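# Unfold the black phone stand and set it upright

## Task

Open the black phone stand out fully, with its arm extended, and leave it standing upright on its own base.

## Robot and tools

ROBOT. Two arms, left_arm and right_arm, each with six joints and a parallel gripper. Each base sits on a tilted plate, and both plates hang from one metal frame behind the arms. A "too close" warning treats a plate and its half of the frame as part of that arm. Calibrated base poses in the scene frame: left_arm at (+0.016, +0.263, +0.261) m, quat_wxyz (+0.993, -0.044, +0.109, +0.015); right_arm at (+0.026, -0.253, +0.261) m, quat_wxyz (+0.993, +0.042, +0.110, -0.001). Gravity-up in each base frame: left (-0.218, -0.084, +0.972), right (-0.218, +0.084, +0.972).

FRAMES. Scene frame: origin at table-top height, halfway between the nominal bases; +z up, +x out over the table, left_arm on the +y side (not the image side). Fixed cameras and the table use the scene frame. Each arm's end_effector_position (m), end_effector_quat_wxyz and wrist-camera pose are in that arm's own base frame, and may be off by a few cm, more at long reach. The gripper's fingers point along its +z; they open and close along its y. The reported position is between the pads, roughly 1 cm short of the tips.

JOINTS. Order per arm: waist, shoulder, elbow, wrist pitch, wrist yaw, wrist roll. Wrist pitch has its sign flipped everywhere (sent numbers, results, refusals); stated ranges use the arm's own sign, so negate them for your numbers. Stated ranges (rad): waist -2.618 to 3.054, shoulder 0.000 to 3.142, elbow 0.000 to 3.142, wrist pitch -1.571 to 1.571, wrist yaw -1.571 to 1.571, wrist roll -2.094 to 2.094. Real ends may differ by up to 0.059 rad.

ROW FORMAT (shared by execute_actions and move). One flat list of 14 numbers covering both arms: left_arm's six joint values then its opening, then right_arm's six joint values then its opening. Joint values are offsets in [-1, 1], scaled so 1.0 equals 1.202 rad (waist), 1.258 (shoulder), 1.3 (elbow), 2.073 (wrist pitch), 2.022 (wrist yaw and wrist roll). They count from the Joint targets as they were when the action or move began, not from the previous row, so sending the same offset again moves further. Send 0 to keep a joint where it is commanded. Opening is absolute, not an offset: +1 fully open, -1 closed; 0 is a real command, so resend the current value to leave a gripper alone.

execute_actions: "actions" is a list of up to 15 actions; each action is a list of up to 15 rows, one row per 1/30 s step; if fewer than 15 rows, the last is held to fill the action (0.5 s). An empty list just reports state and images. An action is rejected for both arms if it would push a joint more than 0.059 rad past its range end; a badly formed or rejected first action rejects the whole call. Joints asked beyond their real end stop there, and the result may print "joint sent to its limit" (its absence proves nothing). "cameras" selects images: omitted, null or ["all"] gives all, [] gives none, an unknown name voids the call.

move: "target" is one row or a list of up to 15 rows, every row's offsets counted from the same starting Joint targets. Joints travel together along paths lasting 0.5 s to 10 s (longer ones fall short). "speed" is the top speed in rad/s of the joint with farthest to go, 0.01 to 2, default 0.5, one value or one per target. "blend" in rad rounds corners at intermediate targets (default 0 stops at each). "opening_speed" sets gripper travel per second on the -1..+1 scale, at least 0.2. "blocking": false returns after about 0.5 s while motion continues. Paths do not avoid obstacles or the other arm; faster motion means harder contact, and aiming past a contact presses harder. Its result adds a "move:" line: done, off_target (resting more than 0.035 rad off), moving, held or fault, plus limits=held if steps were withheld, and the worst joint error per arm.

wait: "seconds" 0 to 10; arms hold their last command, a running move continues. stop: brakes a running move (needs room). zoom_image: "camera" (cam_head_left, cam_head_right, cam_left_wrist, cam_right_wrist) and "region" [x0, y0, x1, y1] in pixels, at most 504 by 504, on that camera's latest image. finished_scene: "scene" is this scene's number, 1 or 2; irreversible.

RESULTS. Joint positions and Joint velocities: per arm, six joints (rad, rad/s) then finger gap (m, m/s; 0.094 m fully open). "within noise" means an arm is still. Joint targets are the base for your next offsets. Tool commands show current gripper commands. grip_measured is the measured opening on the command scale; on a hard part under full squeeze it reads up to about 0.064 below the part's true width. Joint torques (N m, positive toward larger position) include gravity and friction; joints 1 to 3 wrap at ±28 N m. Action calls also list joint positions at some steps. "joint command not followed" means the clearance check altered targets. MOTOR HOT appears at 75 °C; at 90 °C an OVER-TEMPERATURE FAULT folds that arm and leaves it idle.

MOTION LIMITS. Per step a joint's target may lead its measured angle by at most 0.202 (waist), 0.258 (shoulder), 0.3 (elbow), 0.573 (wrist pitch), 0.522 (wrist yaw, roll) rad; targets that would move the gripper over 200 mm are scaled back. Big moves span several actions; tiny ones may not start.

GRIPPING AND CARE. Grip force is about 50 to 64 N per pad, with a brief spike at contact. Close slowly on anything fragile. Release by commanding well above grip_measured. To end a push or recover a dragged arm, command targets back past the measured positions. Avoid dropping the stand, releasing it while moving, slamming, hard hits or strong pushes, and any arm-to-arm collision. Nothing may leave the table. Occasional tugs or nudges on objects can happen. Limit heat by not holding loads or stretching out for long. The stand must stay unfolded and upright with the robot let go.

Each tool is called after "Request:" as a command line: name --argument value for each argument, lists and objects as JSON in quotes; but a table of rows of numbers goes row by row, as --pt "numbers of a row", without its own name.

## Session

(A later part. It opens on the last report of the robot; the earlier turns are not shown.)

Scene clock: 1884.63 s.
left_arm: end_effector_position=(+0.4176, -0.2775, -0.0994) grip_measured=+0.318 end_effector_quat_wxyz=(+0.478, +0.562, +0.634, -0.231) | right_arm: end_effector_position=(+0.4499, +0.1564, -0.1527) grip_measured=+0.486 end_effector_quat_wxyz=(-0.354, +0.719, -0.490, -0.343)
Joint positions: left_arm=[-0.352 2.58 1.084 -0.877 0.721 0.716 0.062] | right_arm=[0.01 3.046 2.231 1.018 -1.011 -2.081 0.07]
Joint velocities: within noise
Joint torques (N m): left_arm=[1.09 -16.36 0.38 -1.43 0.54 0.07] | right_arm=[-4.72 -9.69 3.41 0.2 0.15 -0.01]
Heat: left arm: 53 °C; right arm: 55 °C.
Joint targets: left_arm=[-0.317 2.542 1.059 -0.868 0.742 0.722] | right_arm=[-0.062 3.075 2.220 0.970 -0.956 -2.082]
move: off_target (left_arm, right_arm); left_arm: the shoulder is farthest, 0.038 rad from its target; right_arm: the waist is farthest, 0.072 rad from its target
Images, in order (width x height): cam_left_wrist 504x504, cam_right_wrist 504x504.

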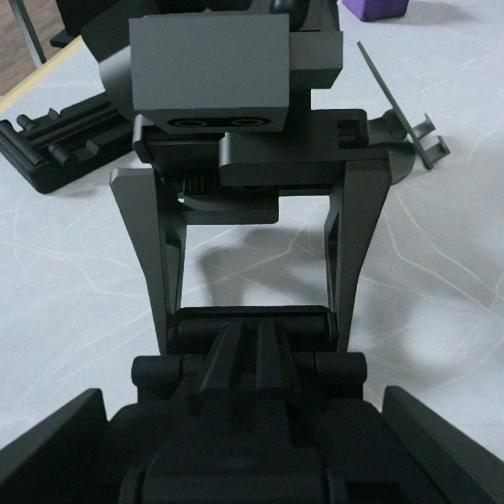

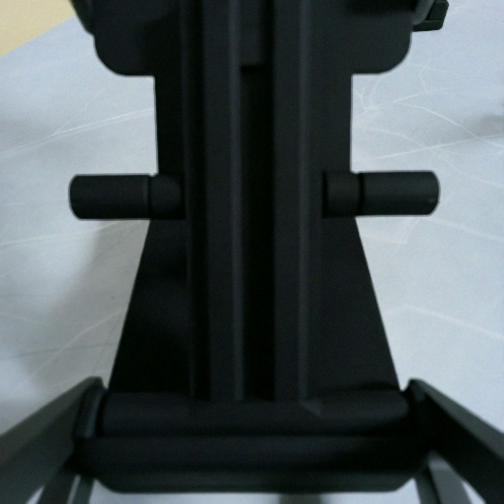

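Request:
move --target '[0.03,-0.05,-0.06,0,0.0084,0.0076,0.15,0,0,0,0,0,0,0.2]' --speed 0.1 --cameras '["cam_left_wrist","cam_right_wrist"]'

Scene clock: 1888.30 s.
left_arm: end_effector_position=(+0.4099, -0.2618, -0.0855) grip_measured=+0.317 end_effector_quat_wxyz=(+0.481, +0.560, +0.634, -0.232) | right_arm: end_effector_position=(+0.4499, +0.1564, -0.1527) grip_measured=+0.486 end_effector_quat_wxyz=(-0.354, +0.719, -0.490, -0.343)
Joint positions: left_arm=[-0.318 2.515 1.006 -0.881 0.75 0.732 0.062] | right_arm=[0.01 3.046 2.231 1.018 -1.011 -2.081 0.07]
Joint velocities: within noise
Joint torques (N m): left_arm=[1.35 -15.8 0.2 -1.32 0.43 0.06] | right_arm=[-4.67 -9.57 3.43 0.21 0.11 -0.03]
Heat: left arm: 54 °C; right arm: 55 °C.
Joint targets: left_arm=[-0.280 2.480 0.981 -0.868 0.759 0.738] | right_arm=[-0.062 3.075 2.220 0.970 -0.956 -2.082]
move: off_target (left_arm, right_arm); left_arm: the waist is farthest, 0.037 rad from its target; right_arm: the waist is farthest, 0.072 rad from its target
Images, in order (width x height): cam_left_wrist 504x504, cam_right_wrist 504x504.

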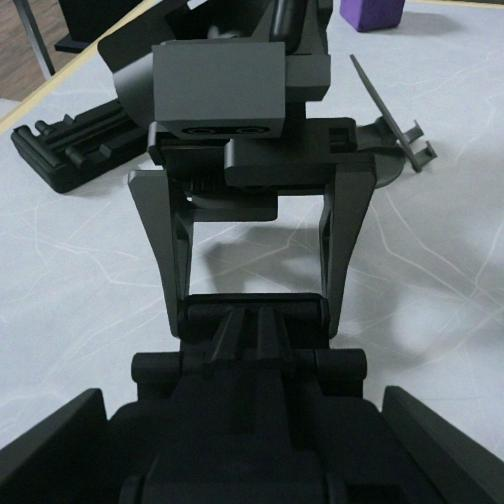

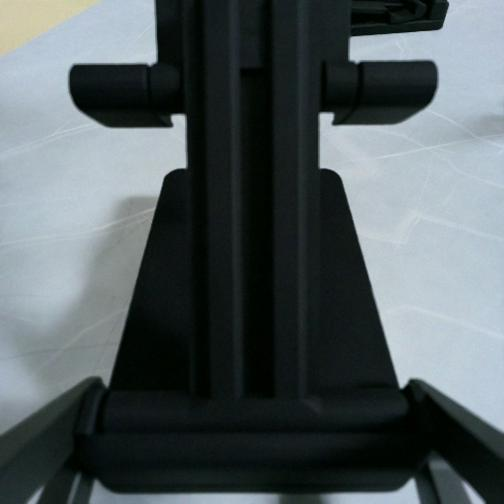

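Request:
move --target '[0.02,-0.035,-0.04,0,0.0084,0.0076,0.15,0,0,0,0,0,0,0.2]' --speed 0.1 --cameras '["cam_left_wrist","cam_right_wrist"]'

Scene clock: 1893.27 s.
left_arm: end_effector_position=(+0.4047, -0.2511, -0.0788) grip_measured=+0.314 end_effector_quat_wxyz=(+0.481, +0.558, +0.636, -0.230) | right_arm: end_effector_position=(+0.4490, +0.1572, -0.1512) grip_measured=+0.486 end_effector_quat_wxyz=(-0.356, +0.715, -0.491, -0.348)
Joint positions: left_arm=[-0.297 2.477 0.957 -0.882 0.76 0.747 0.062] | right_arm=[0.01 3.046 2.231 1.025 -1.019 -2.081 0.07]
Joint velocities: within noise
Joint torques (N m): left_arm=[1.77 -15.97 -0.03 -1.3 0.48 0.07] | right_arm=[-4.57 -9.57 3.34 0.1 0.24 -0.03]
Heat: left arm: 54 °C; right arm: 55 °C.
Joint targets: left_arm=[-0.257 2.436 0.929 -0.868 0.776 0.753] | right_arm=[-0.062 3.075 2.220 0.970 -0.956 -2.082]
move: off_target (left_arm, right_arm); left_arm: the waist is farthest, 0.041 rad from its target; right_arm: the waist is farthest, 0.072 rad from its target
Images, in order (width x height): cam_left_wrist 504x504, cam_right_wrist 504x504.

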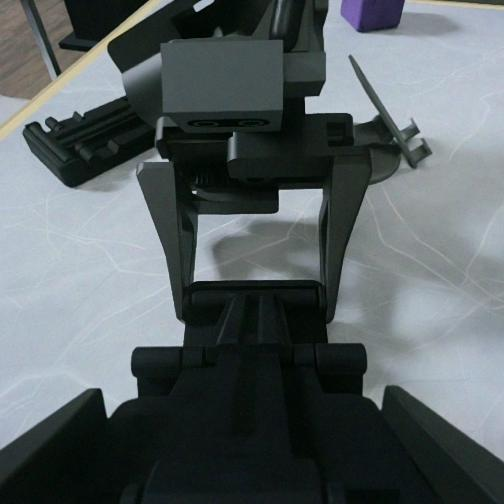

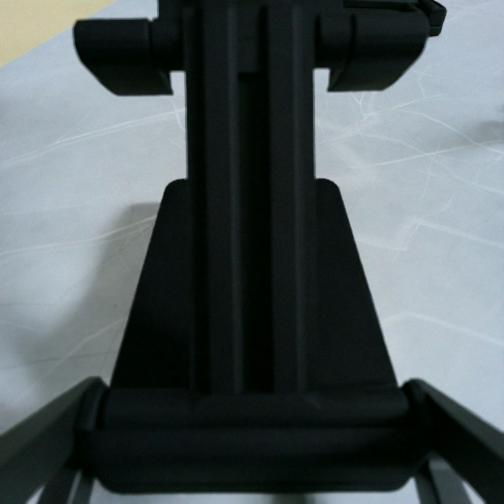

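Request:
move --target '[0.015,-0.03,-0.03,0,0.006,0.005,0.15,0,0,0,0,0,0,0.2]' --speed 0.1 --cameras '["cam_left_wrist","cam_right_wrist"]'

Scene clock: 1899.73 s.
left_arm: end_effector_position=(+0.4005, -0.2440, -0.0741) grip_measured=+0.314 end_effector_quat_wxyz=(+0.480, +0.555, +0.640, -0.228) | right_arm: end_effector_position=(+0.4444, +0.1628, -0.1476) grip_measured=+0.486 end_effector_quat_wxyz=(-0.359, +0.706, -0.491, -0.362)
Joint positions: left_arm=[-0.284 2.446 0.92 -0.882 0.761 0.75 0.062] | right_arm=[0.017 3.046 2.224 1.042 -1.046 -2.081 0.07]
Joint velocities: within noise
Joint torques (N m): left_arm=[2.24 -16.59 -0.28 -1.32 0.62 0.22] | right_arm=[-5.15 -9.57 3.89 0 0.57 -0.03]
Heat: left arm: 54 °C; right arm: 55 °C.
Joint targets: left_arm=[-0.238 2.397 0.890 -0.868 0.788 0.763] | right_arm=[-0.062 3.075 2.220 0.970 -0.956 -2.082]
move: off_target (left_arm, right_arm); left_arm: the shoulder is farthest, 0.048 rad from its target; right_arm: the wrist yaw is farthest, 0.090 rad from its target
Images, in order (width x height): cam_left_wrist 504x504, cam_right_wrist 504x504.

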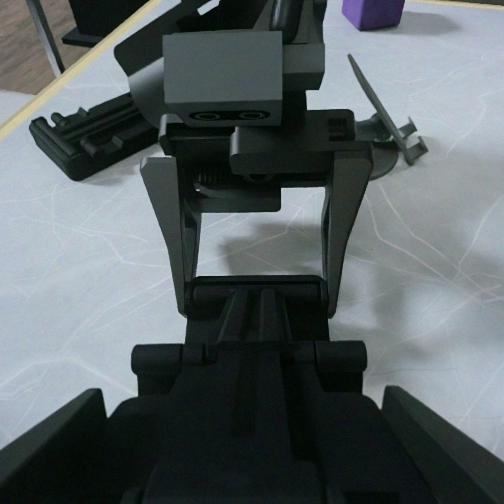

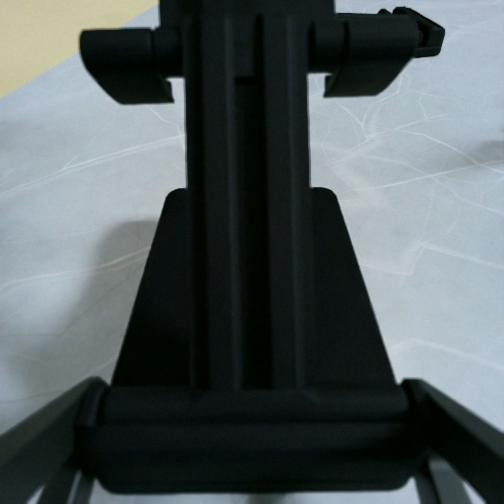

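Request:
move --target '[-0.02,0.035,0.035,0,-0.006,-0.005,0.15,0.05,0,0,0,0,0,0.2]' --speed 0.1 --cameras '["cam_left_wrist","cam_right_wrist"]'

Request:
zoom_image --camera "cam_right_wrist" --region '[50, 0, 460, 400]'

Scene clock: 1906.70 s.
left_arm: end_effector_position=(+0.4008, -0.2449, -0.0746) grip_measured=+0.314 end_effector_quat_wxyz=(+0.477, +0.556, +0.641, -0.231) | right_arm: end_effector_position=(+0.4435, +0.1672, -0.1496) grip_measured=+0.486 end_effector_quat_wxyz=(-0.355, +0.714, -0.485, -0.359)
Joint positions: left_arm=[-0.284 2.446 0.93 -0.862 0.767 0.752 0.062] | right_arm=[0.029 3.046 2.224 1.032 -1.035 -2.081 0.07]
Joint velocities: within noise
Joint torques (N m): left_arm=[0.14 -12.51 2.48 -1.5 0.38 0] | right_arm=[-1.05 -9.74 3.92 0.05 0.42 -0.02]
Heat: left arm: 54 °C; right arm: 55 °C.
Joint targets: left_arm=[-0.262 2.441 0.935 -0.868 0.776 0.753] | right_arm=[-0.002 3.075 2.220 0.970 -0.956 -2.082]
move: off_target (right_arm); right_arm: the wrist yaw is farthest, 0.079 rad from its target
Images, in order (width x height): cam_left_wrist 504x504, cam_right_wrist 504x504.

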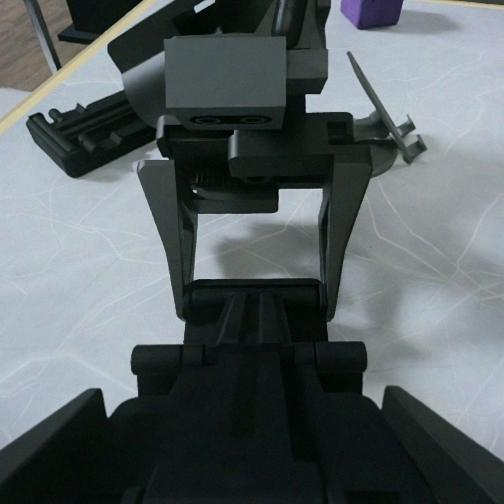

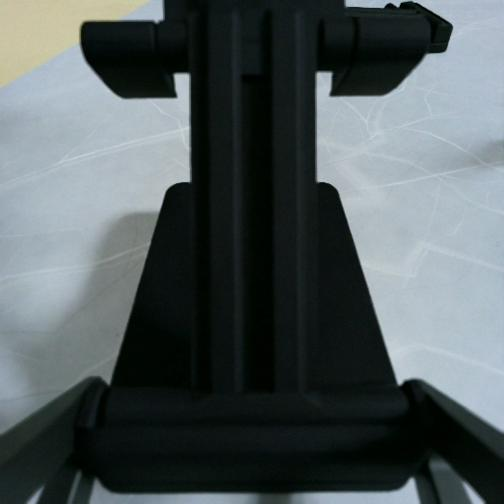

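Scaled by 1.229 from the camera's 504x504 image, which has a finer 720x720 frame.

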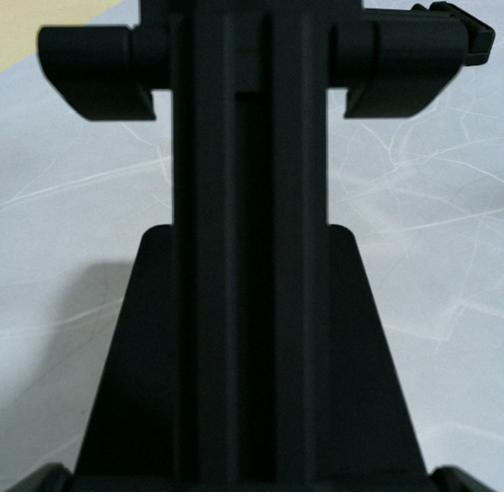

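Request:
move --target '[-0.1215,0.007,0.1108,0.0859,-0.0425,-0.0045,0.15,0,0,0,0,0,0,0.2]' --speed 0.1 --cameras '["cam_left_wrist","cam_right_wrist"]'

Scene clock: 1943.10 s.
left_arm: end_effector_position=(+0.4101, -0.2822, -0.0802) grip_measured=+0.314 end_effector_quat_wxyz=(+0.442, +0.578, +0.651, -0.216) | right_arm: end_effector_position=(+0.4510, +0.1462, -0.1594) grip_measured=+0.486 end_effector_quat_wxyz=(-0.345, +0.724, -0.497, -0.332)
Joint positions: left_arm=[-0.384 2.446 1.057 -0.679 0.659 0.756 0.062] | right_arm=[-0.005 3.046 2.224 1.005 -0.976 -2.081 0.07]
Joint velocities: within noise
Joint torques (N m): left_arm=[-4.15 -12.45 4.45 -1.47 0.61 -0.12] | right_arm=[1.4 -9.83 3.92 0.3 -0.25 -0.04]
Heat: left arm: 50 °C; right arm: 54 °C.
Joint targets: left_arm=[-0.409 2.450 1.079 -0.690 0.690 0.744] | right_arm=[-0.002 3.075 2.220 0.970 -0.956 -2.082]
move: done
Images, in order (width x height): cam_left_wrist 504x504, cam_right_wrist 504x504.

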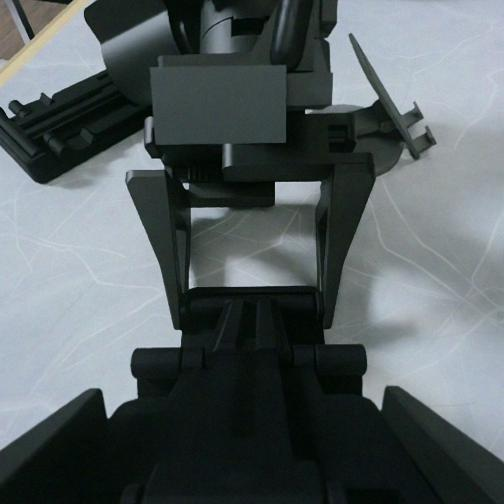

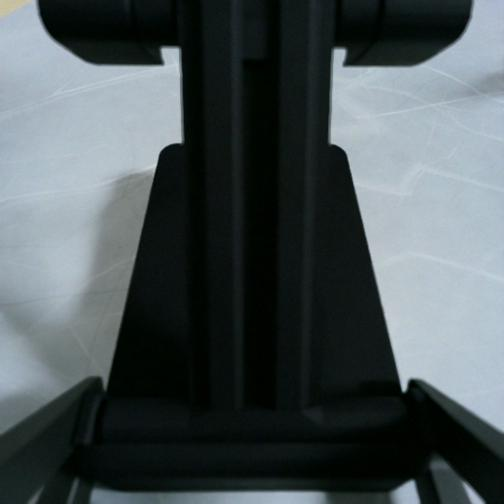

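Request:
move --target '[-0.0607,-0.0779,0.0562,0.082,-0.0668,-0.0074,0.15,0,0,0,0,0,0,0.2]' --speed 0.1 --cameras '["cam_left_wrist","cam_right_wrist"]'

Scene clock: 1959.93 s.
left_arm: end_effector_position=(+0.4137, -0.3003, -0.0757) grip_measured=+0.314 end_effector_quat_wxyz=(+0.405, +0.588, +0.676, -0.181) | right_arm: end_effector_position=(+0.4530, +0.1418, -0.1622) grip_measured=+0.486 end_effector_quat_wxyz=(-0.342, +0.728, -0.499, -0.324)
Joint positions: left_arm=[-0.454 2.395 1.123 -0.496 0.526 0.753 0.062] | right_arm=[-0.012 3.046 2.224 0.994 -0.96 -2.08 0.07]
Joint velocities: within noise
Joint torques (N m): left_arm=[-4.62 -17.09 5.68 -1.63 0.6 -0.26] | right_arm=[1.92 -9.62 4.05 0.4 -0.43 -0.04]
Heat: left arm: 50 °C; right arm: 54 °C.
Joint targets: left_arm=[-0.482 2.352 1.153 -0.520 0.555 0.729] | right_arm=[-0.002 3.075 2.220 0.970 -0.956 -2.082]
move: off_target (left_arm); left_arm: the shoulder is farthest, 0.043 rad from its target
Images, in order (width x height): cam_left_wrist 504x504, cam_right_wrist 504x504.

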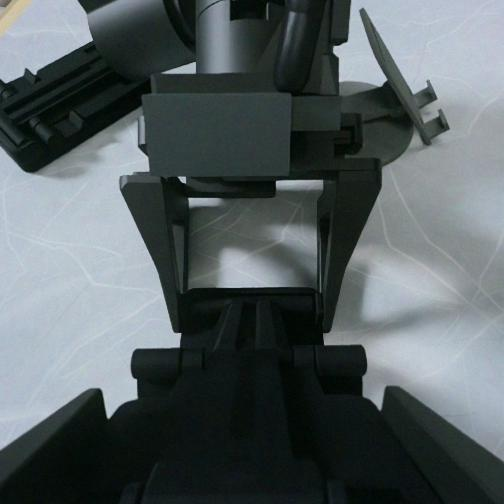

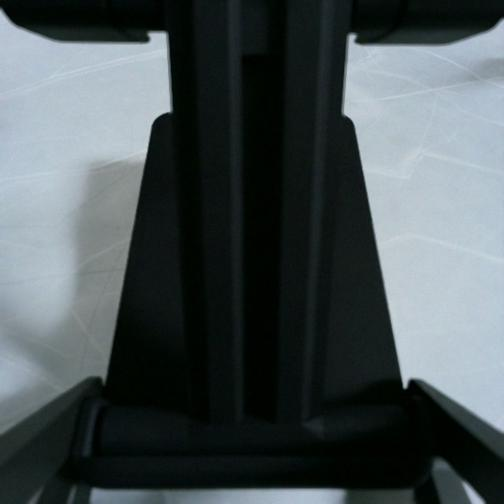

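Request:
move --target '[-0.0732,-0.0517,0.17,0.3256,-0.2077,0.0336,0.15,0,0,0,0,0,0,0.2]' --speed 0.2 --cameras '["cam_left_wrist","cam_right_wrist"]'

Scene clock: 1980.33 s.
left_arm: end_effector_position=(+0.4141, -0.2988, -0.0709) grip_measured=+0.313 end_effector_quat_wxyz=(+0.259, +0.619, +0.739, -0.057) | right_arm: end_effector_position=(+0.4517, +0.1499, -0.1606) grip_measured=+0.486 end_effector_quat_wxyz=(-0.344, +0.728, -0.493, -0.328)
Joint positions: left_arm=[-0.566 2.326 1.36 0.094 0.175 0.781 0.062] | right_arm=[0.004 3.046 2.224 0.991 -0.972 -2.077 0.07]
Joint velocities: within noise
Joint torques (N m): left_arm=[-2.84 -17.39 5.37 -0.34 -0.22 0.19] | right_arm=[0.75 -9.72 3.97 0.41 -0.32 -0.07]
Heat: left arm: 57 °C; right arm: 54 °C.
Joint targets: left_arm=[-0.569 2.288 1.374 0.155 0.135 0.797] | right_arm=[-0.002 3.075 2.220 0.970 -0.956 -2.082]
move: off_target (left_arm); left_arm: the wrist pitch is farthest, 0.061 rad from its target
Images, in order (width x height): cam_left_wrist 504x504, cam_right_wrist 504x504.

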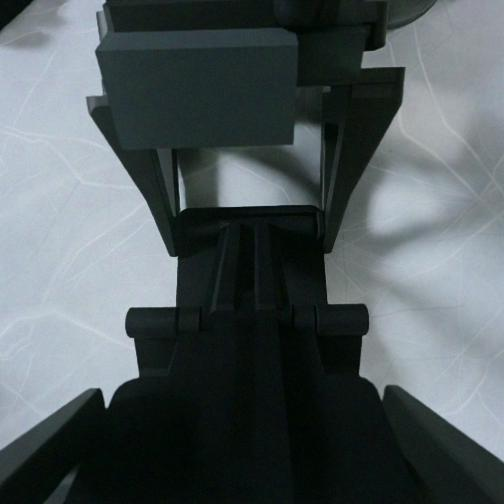

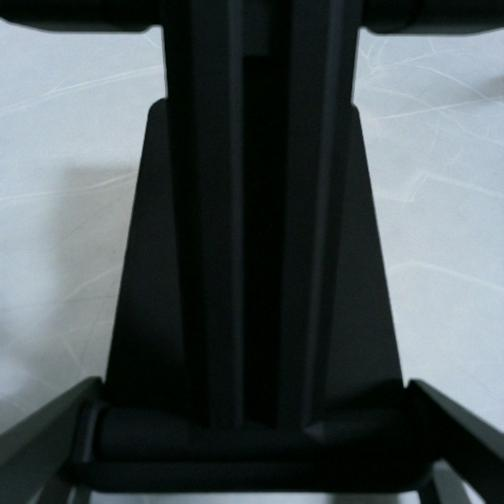

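Request:
move --target '[0,0,0,0,0,0,0.95,0,0,0,0,0,0,0.2]' --opening_speed 0.8 --cameras '["cam_left_wrist","cam_right_wrist"]'

Request:
move --target '[0.183,0.1208,-0.2738,-0.4028,0.2794,-0.003,0.95,0,0,0,0,0,0,0.2]' --speed 0.3 --cameras '["cam_left_wrist","cam_right_wrist"]'

Scene clock: 2027.10 s.
left_arm: end_effector_position=(+0.4113, -0.2887, -0.0742) grip_measured=+0.948 end_effector_quat_wxyz=(+0.240, +0.621, +0.745, -0.039) | right_arm: end_effector_position=(+0.4521, +0.1484, -0.1623) grip_measured=+0.486 end_effector_quat_wxyz=(-0.342, +0.732, -0.493, -0.324)
Joint positions: left_arm=[-0.566 2.321 1.36 0.137 0.134 0.792 0.092] | right_arm=[0.003 3.046 2.224 0.987 -0.961 -2.079 0.07]
Joint velocities: within noise
Joint torques (N m): left_arm=[-2.55 -16.96 5.38 -0.67 0.16 0.09] | right_arm=[0.87 -9.73 3.89 0.44 -0.45 -0.05]
Heat: left arm: 64 °C; right arm: 54 °C.
Joint targets: left_arm=[-0.569 2.287 1.374 0.155 0.135 0.797] | right_arm=[-0.002 3.075 2.220 0.970 -0.956 -2.082]
move: done
Images, in order (width x height): cam_left_wrist 504x504, cam_right_wrist 504x504.

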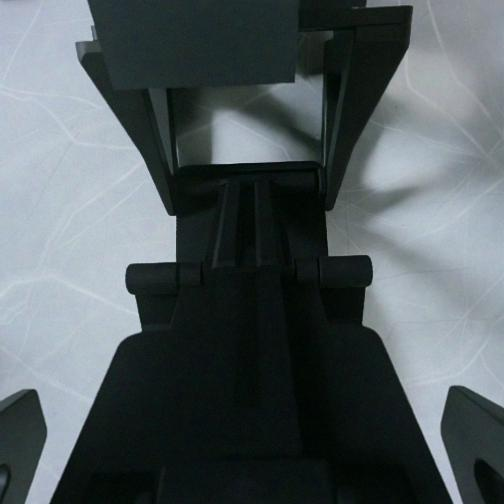

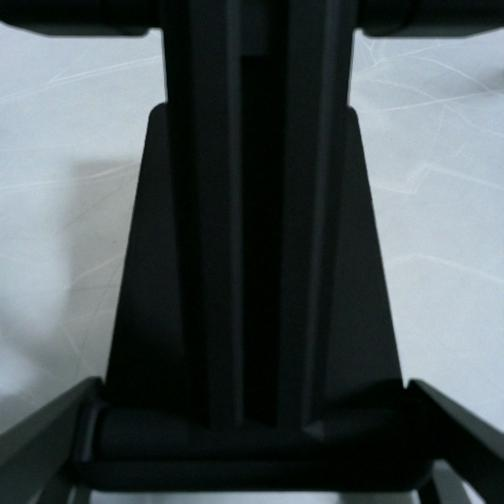

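Scene clock: 2030.60 s.
left_arm: end_effector_position=(+0.4096, -0.2706, -0.0735) grip_measured=+0.948 end_effector_quat_wxyz=(+0.447, +0.582, +0.645, -0.212) | right_arm: end_effector_position=(+0.4521, +0.1484, -0.1623) grip_measured=+0.486 end_effector_quat_wxyz=(-0.342, +0.732, -0.492, -0.324)
Joint positions: left_arm=[-0.355 2.416 1.026 -0.674 0.681 0.792 0.092] | right_arm=[0.003 3.046 2.224 0.987 -0.961 -2.079 0.07]
Joint velocities: within noise
Joint torques (N m): left_arm=[-1.46 -10.51 1.98 -1.44 0.53 0.01] | right_arm=[0.81 -9.62 3.82 0.45 -0.46 -0.06]
Heat: left arm: 63 °C; right arm: 54 °C.
Joint targets: left_arm=[-0.349 2.439 1.018 -0.680 0.700 0.791] | right_arm=[-0.002 3.075 2.220 0.970 -0.956 -2.082]
move: done
Images, in order (width x height): cam_left_wrist 504x504, cam_right_wrist 504x504.

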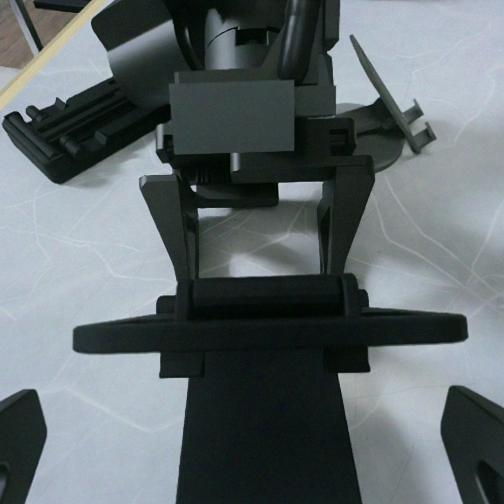

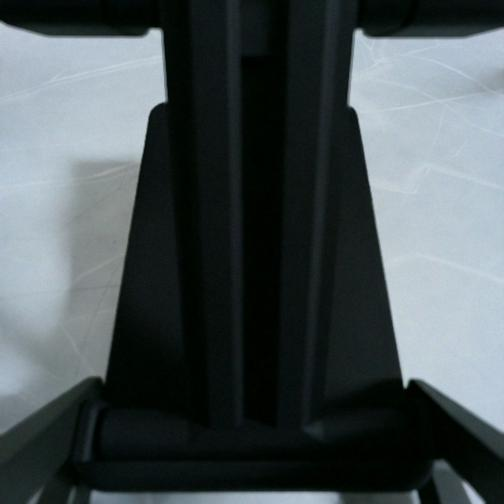

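Request:
execute_actions --actions '[]'

Scene clock: 2059.17 s.
left_arm: end_effector_position=(+0.4096, -0.2707, -0.0733) grip_measured=+0.948 end_effector_quat_wxyz=(+0.448, +0.582, +0.645, -0.212) | right_arm: end_effector_position=(+0.4521, +0.1484, -0.1623) grip_measured=+0.486 end_effector_quat_wxyz=(-0.342, +0.732, -0.492, -0.324)
Joint positions: left_arm=[-0.355 2.416 1.026 -0.675 0.681 0.792 0.092] | right_arm=[0.003 3.046 2.224 0.987 -0.961 -2.079 0.07]
Joint velocities: within noise
Joint torques (N m): left_arm=[-1.43 -10.52 1.89 -1.4 0.52 0.05] | right_arm=[0.96 -9.65 3.95 0.45 -0.43 -0.07]
Heat: left arm: 57 °C; right arm: 54 °C.
Joint targets: left_arm=[-0.349 2.439 1.018 -0.680 0.700 0.791] | right_arm=[-0.002 3.075 2.220 0.970 -0.956 -2.082]
Tool commands: left_gripper/opening=+0.95 right_gripper/opening=+0.2

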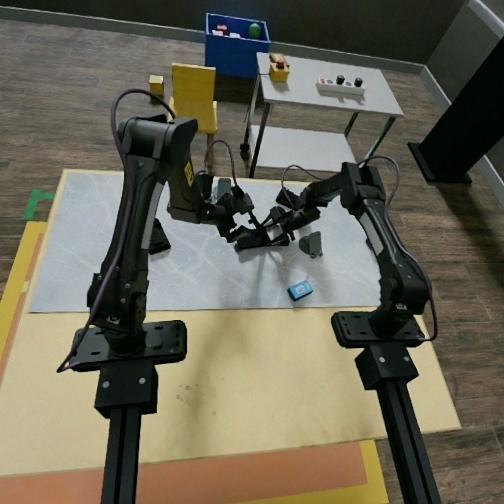

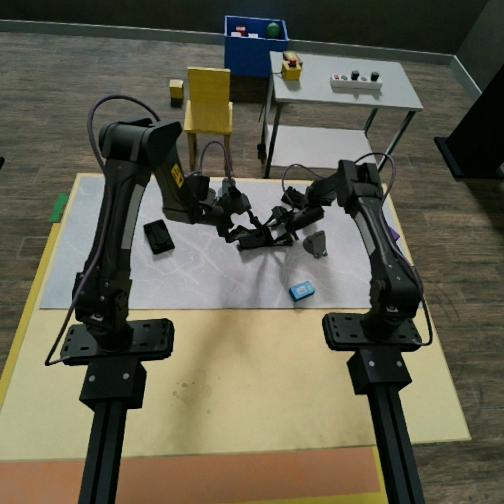

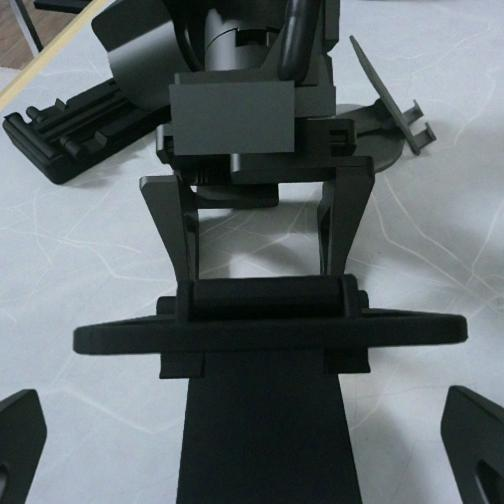

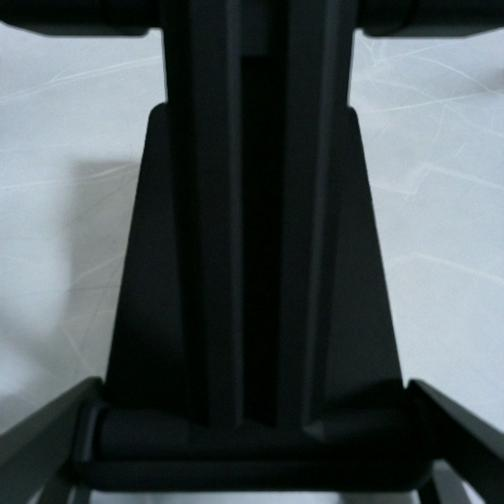

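Request:
zoom_image --camera "cam_left_wrist" --region '[50, 150, 450, 504]'

Request:
zoom_image --camera "cam_right_wrist" --region '[0, 0, 504, 504]'

Scaled by 1.260 from the camera's 504x504 image, which has a finer 720x720 frame.

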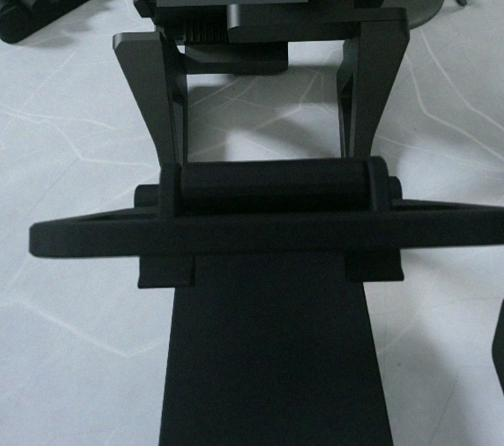

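Scaled by 1.000.

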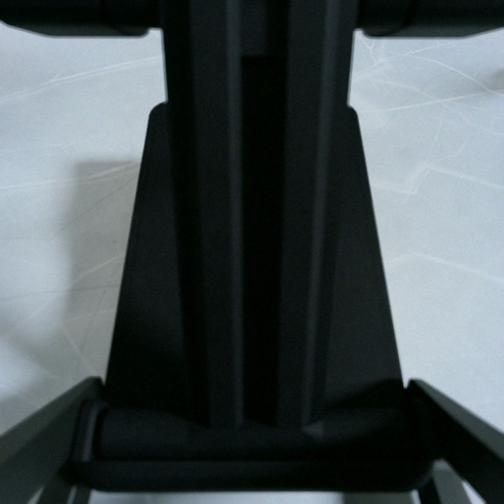

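Request:
move --pt "0 0 0 0 0 0 0.95 0 0 0 0 0 0 0.95" --pt "0 0 0 0 0 0 0.95 -0.0674 0.0103 0.1162 0.1278 0.0094 -0.004 0.95" --opening_speed 0.5 --speed 0.25

Scene clock: 2119.67 s.
left_arm: end_effector_position=(+0.4096, -0.2707, -0.0732) grip_measured=+0.948 end_effector_quat_wxyz=(+0.448, +0.582, +0.645, -0.212) | right_arm: end_effector_position=(+0.4608, +0.1077, -0.1332) grip_measured=+0.947 end_effector_quat_wxyz=(-0.320, +0.700, -0.540, -0.342)
Joint positions: left_arm=[-0.355 2.416 1.026 -0.676 0.682 0.792 0.092] | right_arm=[-0.08 3.046 2.353 1.216 -0.932 -2.079 0.091]
Joint velocities: within noise
Joint torques (N m): left_arm=[-1.35 -10.58 1.94 -1.37 0.53 0] | right_arm=[0.84 -9.05 6.35 0.95 -0.52 -0.06]
Heat: left arm: 55 °C; right arm: 53 °C.
Joint targets: left_arm=[-0.349 2.439 1.018 -0.680 0.700 0.791] | right_arm=[-0.083 3.088 2.371 1.235 -0.937 -2.082]
joint sent to its limit (right arm) — the wrist roll, lower limit.
move: off_target (right_arm); right_arm: the shoulder is farthest, 0.042 rad from its target

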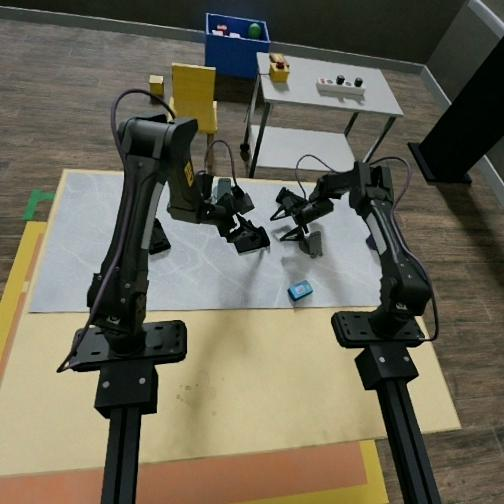

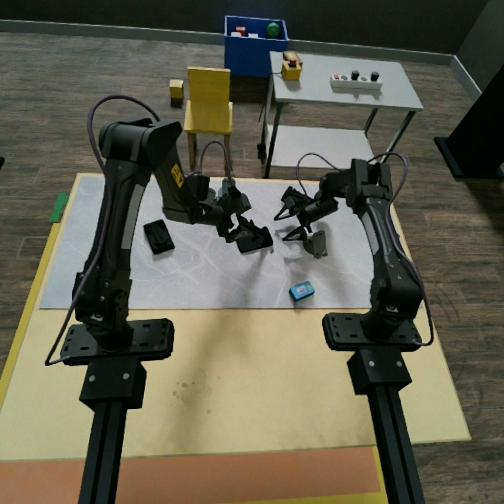

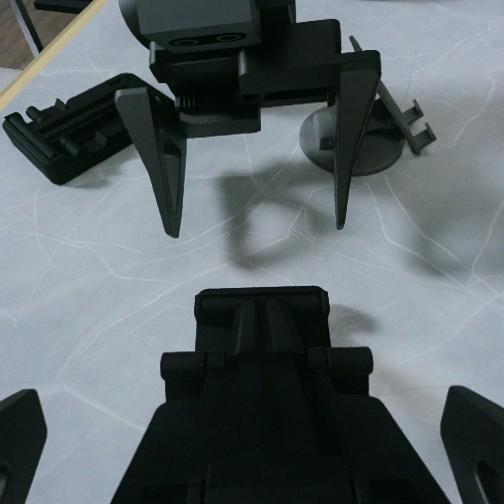

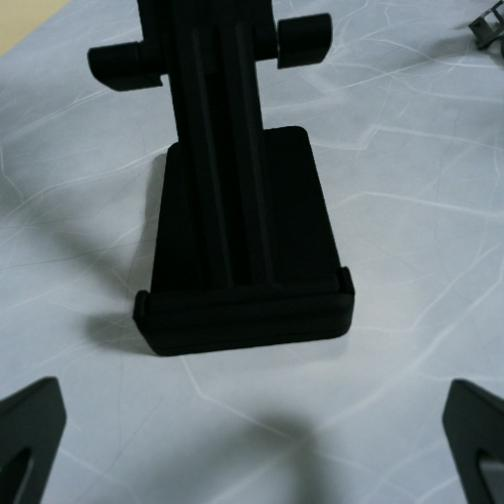

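Request:
zoom_image --camera "cam_right_wrist" --region '[60, 0, 380, 370]'

Request:
zoom_image --camera "cam_left_wrist" --region '[80, 260, 460, 504]'

Request:
zoom_image --camera "cam_head_right" --region '[180, 160, 360, 300]'

Scaled by 1.362 from the camera's 504x504 image, which has a finer 720x720 frame.

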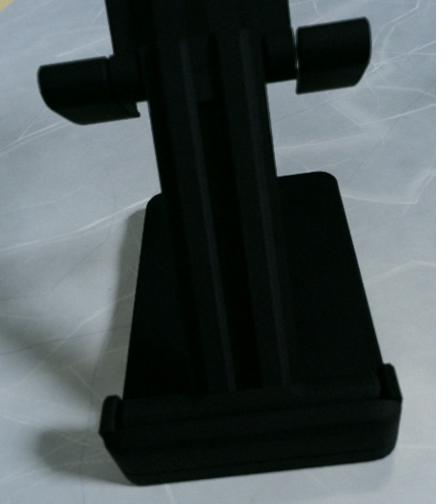

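Scaled by 1.326 from the camera's 504x504 image, which has a finer 720x720 frame.

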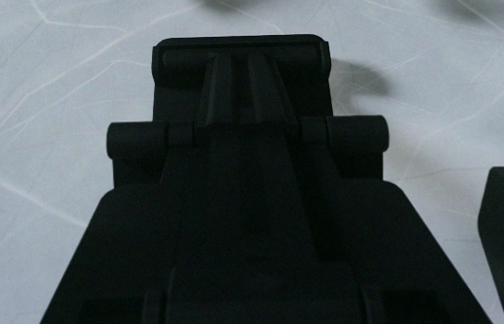

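Scaled by 2.800 from the camera's 504x504 image, which has a finer 720x720 frame.

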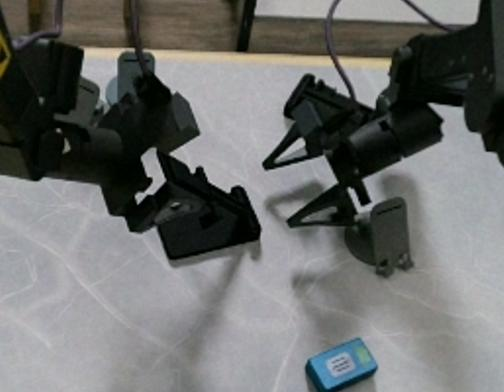

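Request:
execute_actions --actions '[]' --cameras '["cam_left_wrist","cam_right_wrist"]'

Scene clock: 2155.70 s.
left_arm: end_effector_position=(+0.4096, -0.2707, -0.0732) grip_measured=+0.948 end_effector_quat_wxyz=(+0.448, +0.582, +0.645, -0.212) | right_arm: end_effector_position=(+0.4606, +0.1076, -0.1332) grip_measured=+0.947 end_effector_quat_wxyz=(-0.319, +0.700, -0.540, -0.342)
Joint positions: left_arm=[-0.355 2.416 1.026 -0.676 0.682 0.792 0.092] | right_arm=[-0.08 3.046 2.353 1.217 -0.932 -2.079 0.091]
Joint velocities: within noise
Joint torques (N m): left_arm=[-1.31 -10.26 1.94 -1.37 0.52 0.02] | right_arm=[0.77 -8.98 6.35 0.95 -0.48 -0.07]
Heat: left arm: 55 °C; right arm: 52 °C.
Joint targets: left_arm=[-0.349 2.439 1.018 -0.680 0.700 0.791] | right_arm=[-0.083 3.088 2.371 1.235 -0.937 -2.082]
Tool commands: left_gripper/opening=+0.95 right_gripper/opening=+0.95
Images, in order (width x height): cam_left_wrist 504x504, cam_right_wrist 504x504.

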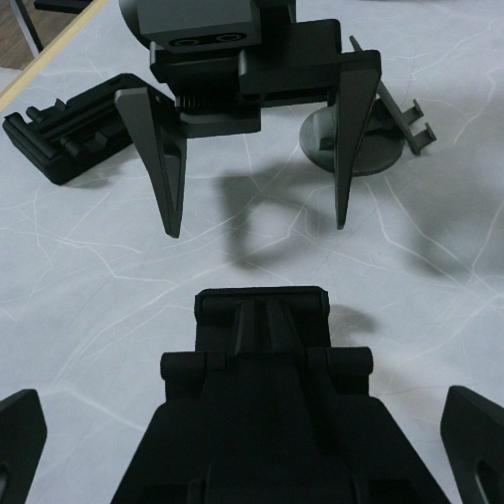

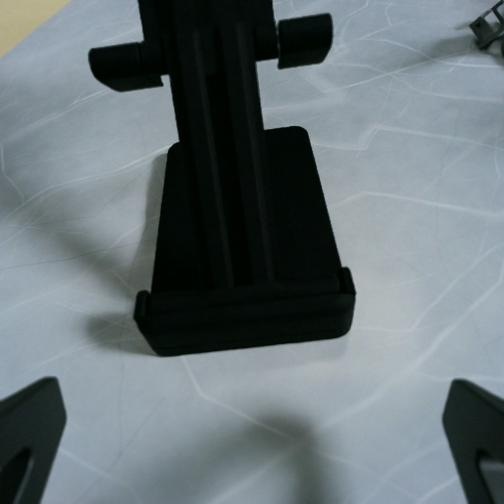

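Request:
move --target '[0,0,0,0,0,0,0.95,0.0641,-0.2289,-0.2623,-0.1037,-0.0114,0,0.95]' --speed 0.25 --cameras '["cam_left_wrist","cam_right_wrist"]'

Scene clock: 2182.20 s.
left_arm: end_effector_position=(+0.4096, -0.2707, -0.0732) grip_measured=+0.948 end_effector_quat_wxyz=(+0.448, +0.582, +0.645, -0.212) | right_arm: end_effector_position=(+0.4441, +0.1386, -0.1040) grip_measured=+0.947 end_effector_quat_wxyz=(-0.331, +0.730, -0.503, -0.323)
Joint positions: left_arm=[-0.355 2.416 1.026 -0.676 0.682 0.792 0.092] | right_arm=[-0.014 2.837 2.047 1.036 -0.937 -2.079 0.091]
Joint velocities: within noise
Joint torques (N m): left_arm=[-1.31 -10.45 1.95 -1.46 0.48 -0.01] | right_arm=[1.77 -14.69 3.06 0.49 -0.78 -0.09]
Heat: left arm: 54 °C; right arm: 54 °C.
Joint targets: left_arm=[-0.349 2.439 1.018 -0.680 0.700 0.791] | right_arm=[-0.006 2.800 2.030 1.020 -0.960 -2.082]
move: off_target (right_arm); right_arm: the shoulder is farthest, 0.037 rad from its target
Images, in order (width x height): cam_left_wrist 504x504, cam_right_wrist 504x504.

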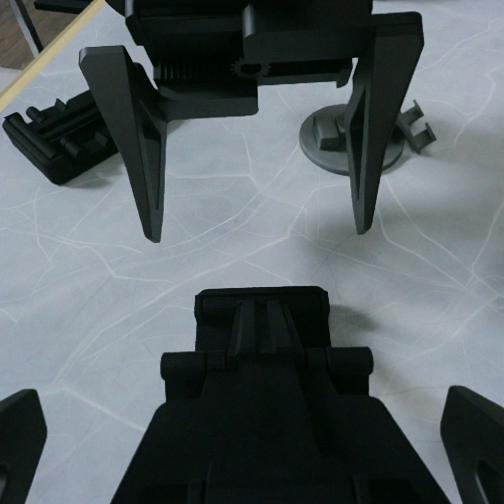

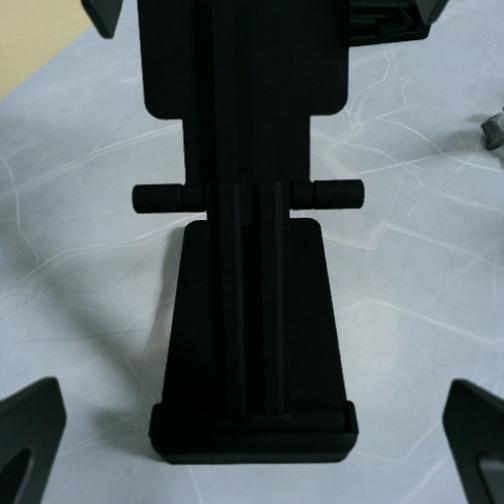

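Request:
move --target '[0,0,0,0,0,0,0.95,0.0774,0,-0.0731,-0.1109,-0.0148,0.0702,0.95]' --speed 0.2 --cameras '["cam_left_wrist","cam_right_wrist"]'

Scene clock: 2193.83 s.
left_arm: end_effector_position=(+0.4096, -0.2707, -0.0732) grip_measured=+0.948 end_effector_quat_wxyz=(+0.448, +0.582, +0.645, -0.212) | right_arm: end_effector_position=(+0.4387, +0.1831, -0.1248) grip_measured=+0.947 end_effector_quat_wxyz=(-0.340, +0.736, -0.491, -0.319)
Joint positions: left_arm=[-0.355 2.416 1.026 -0.676 0.682 0.792 0.092] | right_arm=[0.08 2.837 1.949 0.805 -0.964 -1.948 0.091]
Joint velocities: within noise
Joint torques (N m): left_arm=[-1.18 -10.69 1.96 -1.47 0.5 0.01] | right_arm=[1.98 -14.72 3.04 0.29 -0.82 0.05]
Heat: left arm: 54 °C; right arm: 64 °C.
Joint targets: left_arm=[-0.349 2.439 1.018 -0.680 0.700 0.791] | right_arm=[0.087 2.800 1.935 0.790 -0.990 -1.940]
move: off_target (right_arm); right_arm: the shoulder is farthest, 0.037 rad from its target
Images, in order (width x height): cam_left_wrist 504x504, cam_right_wrist 504x504.

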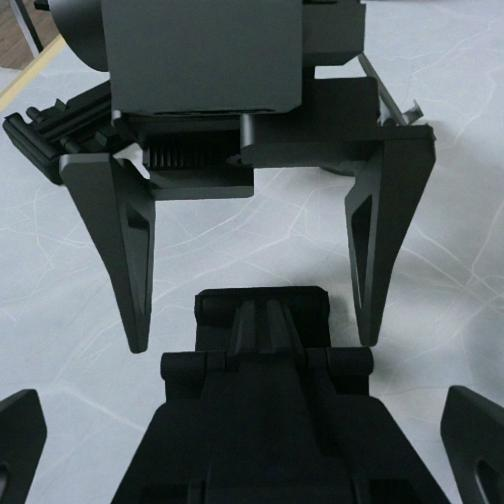

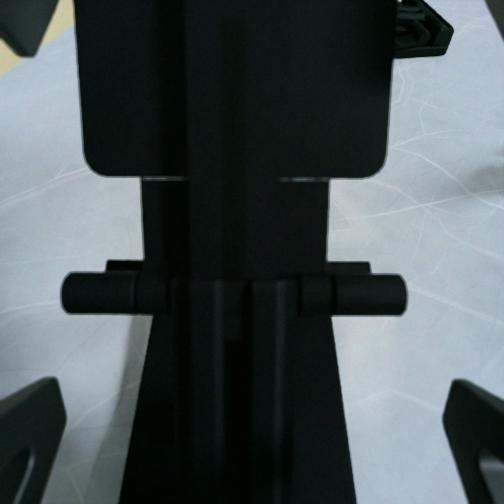

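Request:
move --pt "0 0 0 0 0 0 0.95 0 -0.0199 -0.0362 -0.0106 0 0 0.95" --speed 0.2 --cameras '["cam_right_wrist"]'

Scene clock: 2201.20 s.
left_arm: end_effector_position=(+0.4097, -0.2708, -0.0732) grip_measured=+0.948 end_effector_quat_wxyz=(+0.448, +0.582, +0.645, -0.212) | right_arm: end_effector_position=(+0.4327, +0.1827, -0.1241) grip_measured=+0.947 end_effector_quat_wxyz=(-0.340, +0.735, -0.492, -0.320)
Joint positions: left_arm=[-0.355 2.416 1.026 -0.676 0.682 0.792 0.092] | right_arm=[0.08 2.815 1.903 0.783 -0.965 -1.947 0.091]
Joint velocities: within noise
Joint torques (N m): left_arm=[-1.26 -10.5 1.89 -1.44 0.5 0] | right_arm=[2.04 -14.68 2.89 0.32 -0.81 0.04]
Heat: left arm: 54 °C; right arm: 69 °C.
Joint targets: left_arm=[-0.349 2.439 1.018 -0.680 0.700 0.791] | right_arm=[0.087 2.775 1.888 0.768 -0.990 -1.940]
move: off_target (right_arm); right_arm: the shoulder is farthest, 0.040 rad from its target
Images, in order (width x height): cam_right_wrist 504x504.

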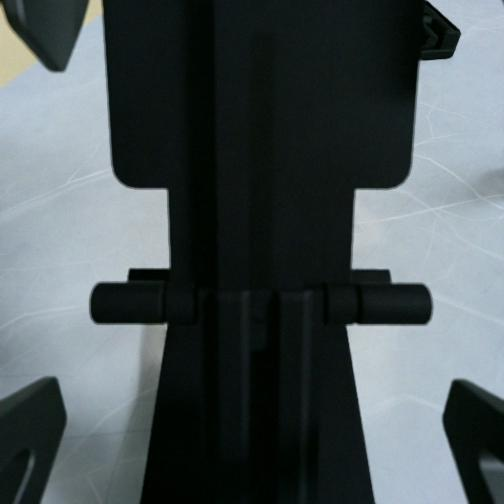

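Request:
move --target '[0,0,0,0,0,0,0.95,0,0,0,0,0,0,-0.65]' --opening_speed 1.0 --cameras '["cam_left_wrist","cam_right_wrist"]'

Scene clock: 2206.53 s.
left_arm: end_effector_position=(+0.4097, -0.2708, -0.0732) grip_measured=+0.948 end_effector_quat_wxyz=(+0.448, +0.582, +0.645, -0.212) | right_arm: end_effector_position=(+0.4330, +0.1827, -0.1241) grip_measured=-0.475 end_effector_quat_wxyz=(-0.340, +0.735, -0.492, -0.319)
Joint positions: left_arm=[-0.355 2.416 1.026 -0.676 0.682 0.792 0.092] | right_arm=[0.08 2.815 1.903 0.781 -0.965 -1.947 0.025]
Joint velocities: within noise
Joint torques (N m): left_arm=[-1.37 -10.66 1.89 -1.41 0.47 0.02] | right_arm=[1.92 -14.71 2.86 0.3 -0.82 0.06]
Heat: left arm: 54 °C; right arm: 70 °C.
Joint targets: left_arm=[-0.349 2.439 1.018 -0.680 0.700 0.791] | right_arm=[0.087 2.775 1.888 0.768 -0.990 -1.940]
move: off_target (right_arm); right_arm: the shoulder is farthest, 0.040 rad from its target
Images, in order (width x height): cam_left_wrist 504x504, cam_right_wrist 504x504.

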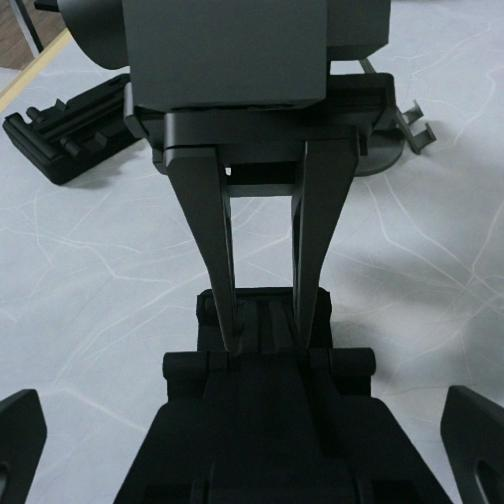

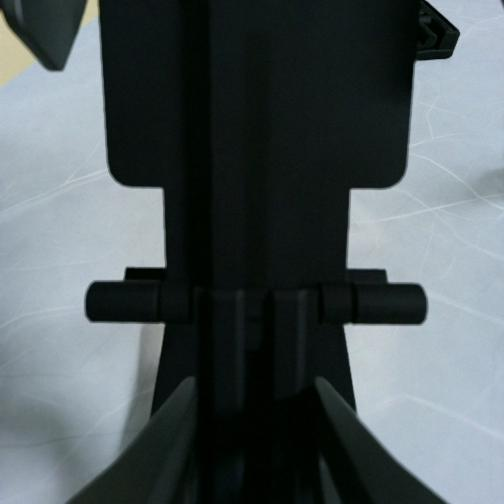

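Request:
move --target '[0,0,0,0,0,0,0.95,-0.0474,0.0715,0.0746,0.0781,-0.0272,-0.0544,-0.65]' --speed 0.1 --cameras '["cam_left_wrist","cam_right_wrist"]'

Scene clock: 2235.70 s.
left_arm: end_effector_position=(+0.4097, -0.2708, -0.0732) grip_measured=+0.948 end_effector_quat_wxyz=(+0.448, +0.582, +0.645, -0.212) | right_arm: end_effector_position=(+0.4379, +0.1669, -0.1102) grip_measured=-0.475 end_effector_quat_wxyz=(-0.359, +0.727, -0.483, -0.330)
Joint positions: left_arm=[-0.355 2.416 1.026 -0.676 0.682 0.792 0.092] | right_arm=[0.035 2.83 1.965 0.903 -1.007 -2.042 0.025]
Joint velocities: within noise
Joint torques (N m): left_arm=[-1.52 -10.73 1.85 -1.48 0.5 0] | right_arm=[0.98 -9.06 6.05 0.83 -0.94 -0.18]
Heat: left arm: 54 °C; right arm: 73 °C.
Joint targets: left_arm=[-0.349 2.439 1.018 -0.680 0.700 0.791] | right_arm=[0.030 2.865 1.985 0.930 -1.045 -2.050]
move: off_target (right_arm); right_arm: the wrist yaw is farthest, 0.038 rad from its target
Images, in order (width x height): cam_left_wrist 504x504, cam_right_wrist 504x504.

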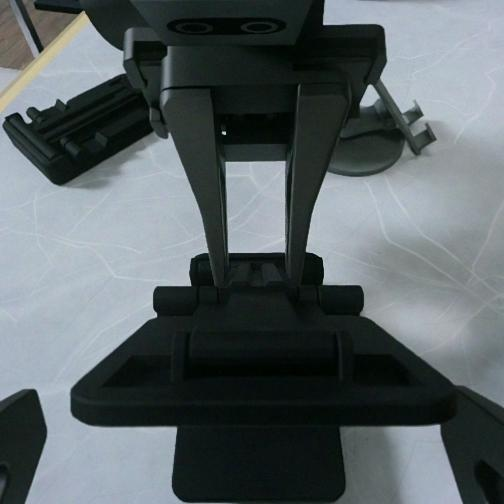

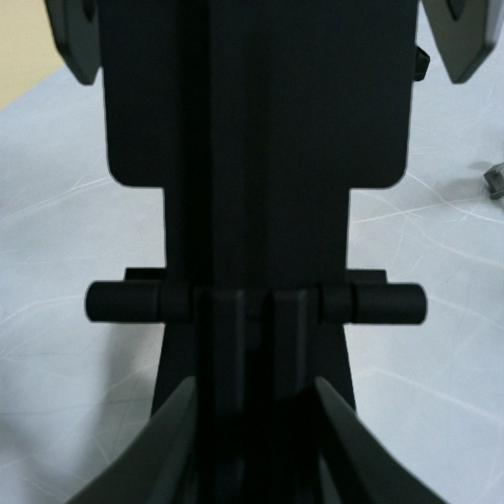

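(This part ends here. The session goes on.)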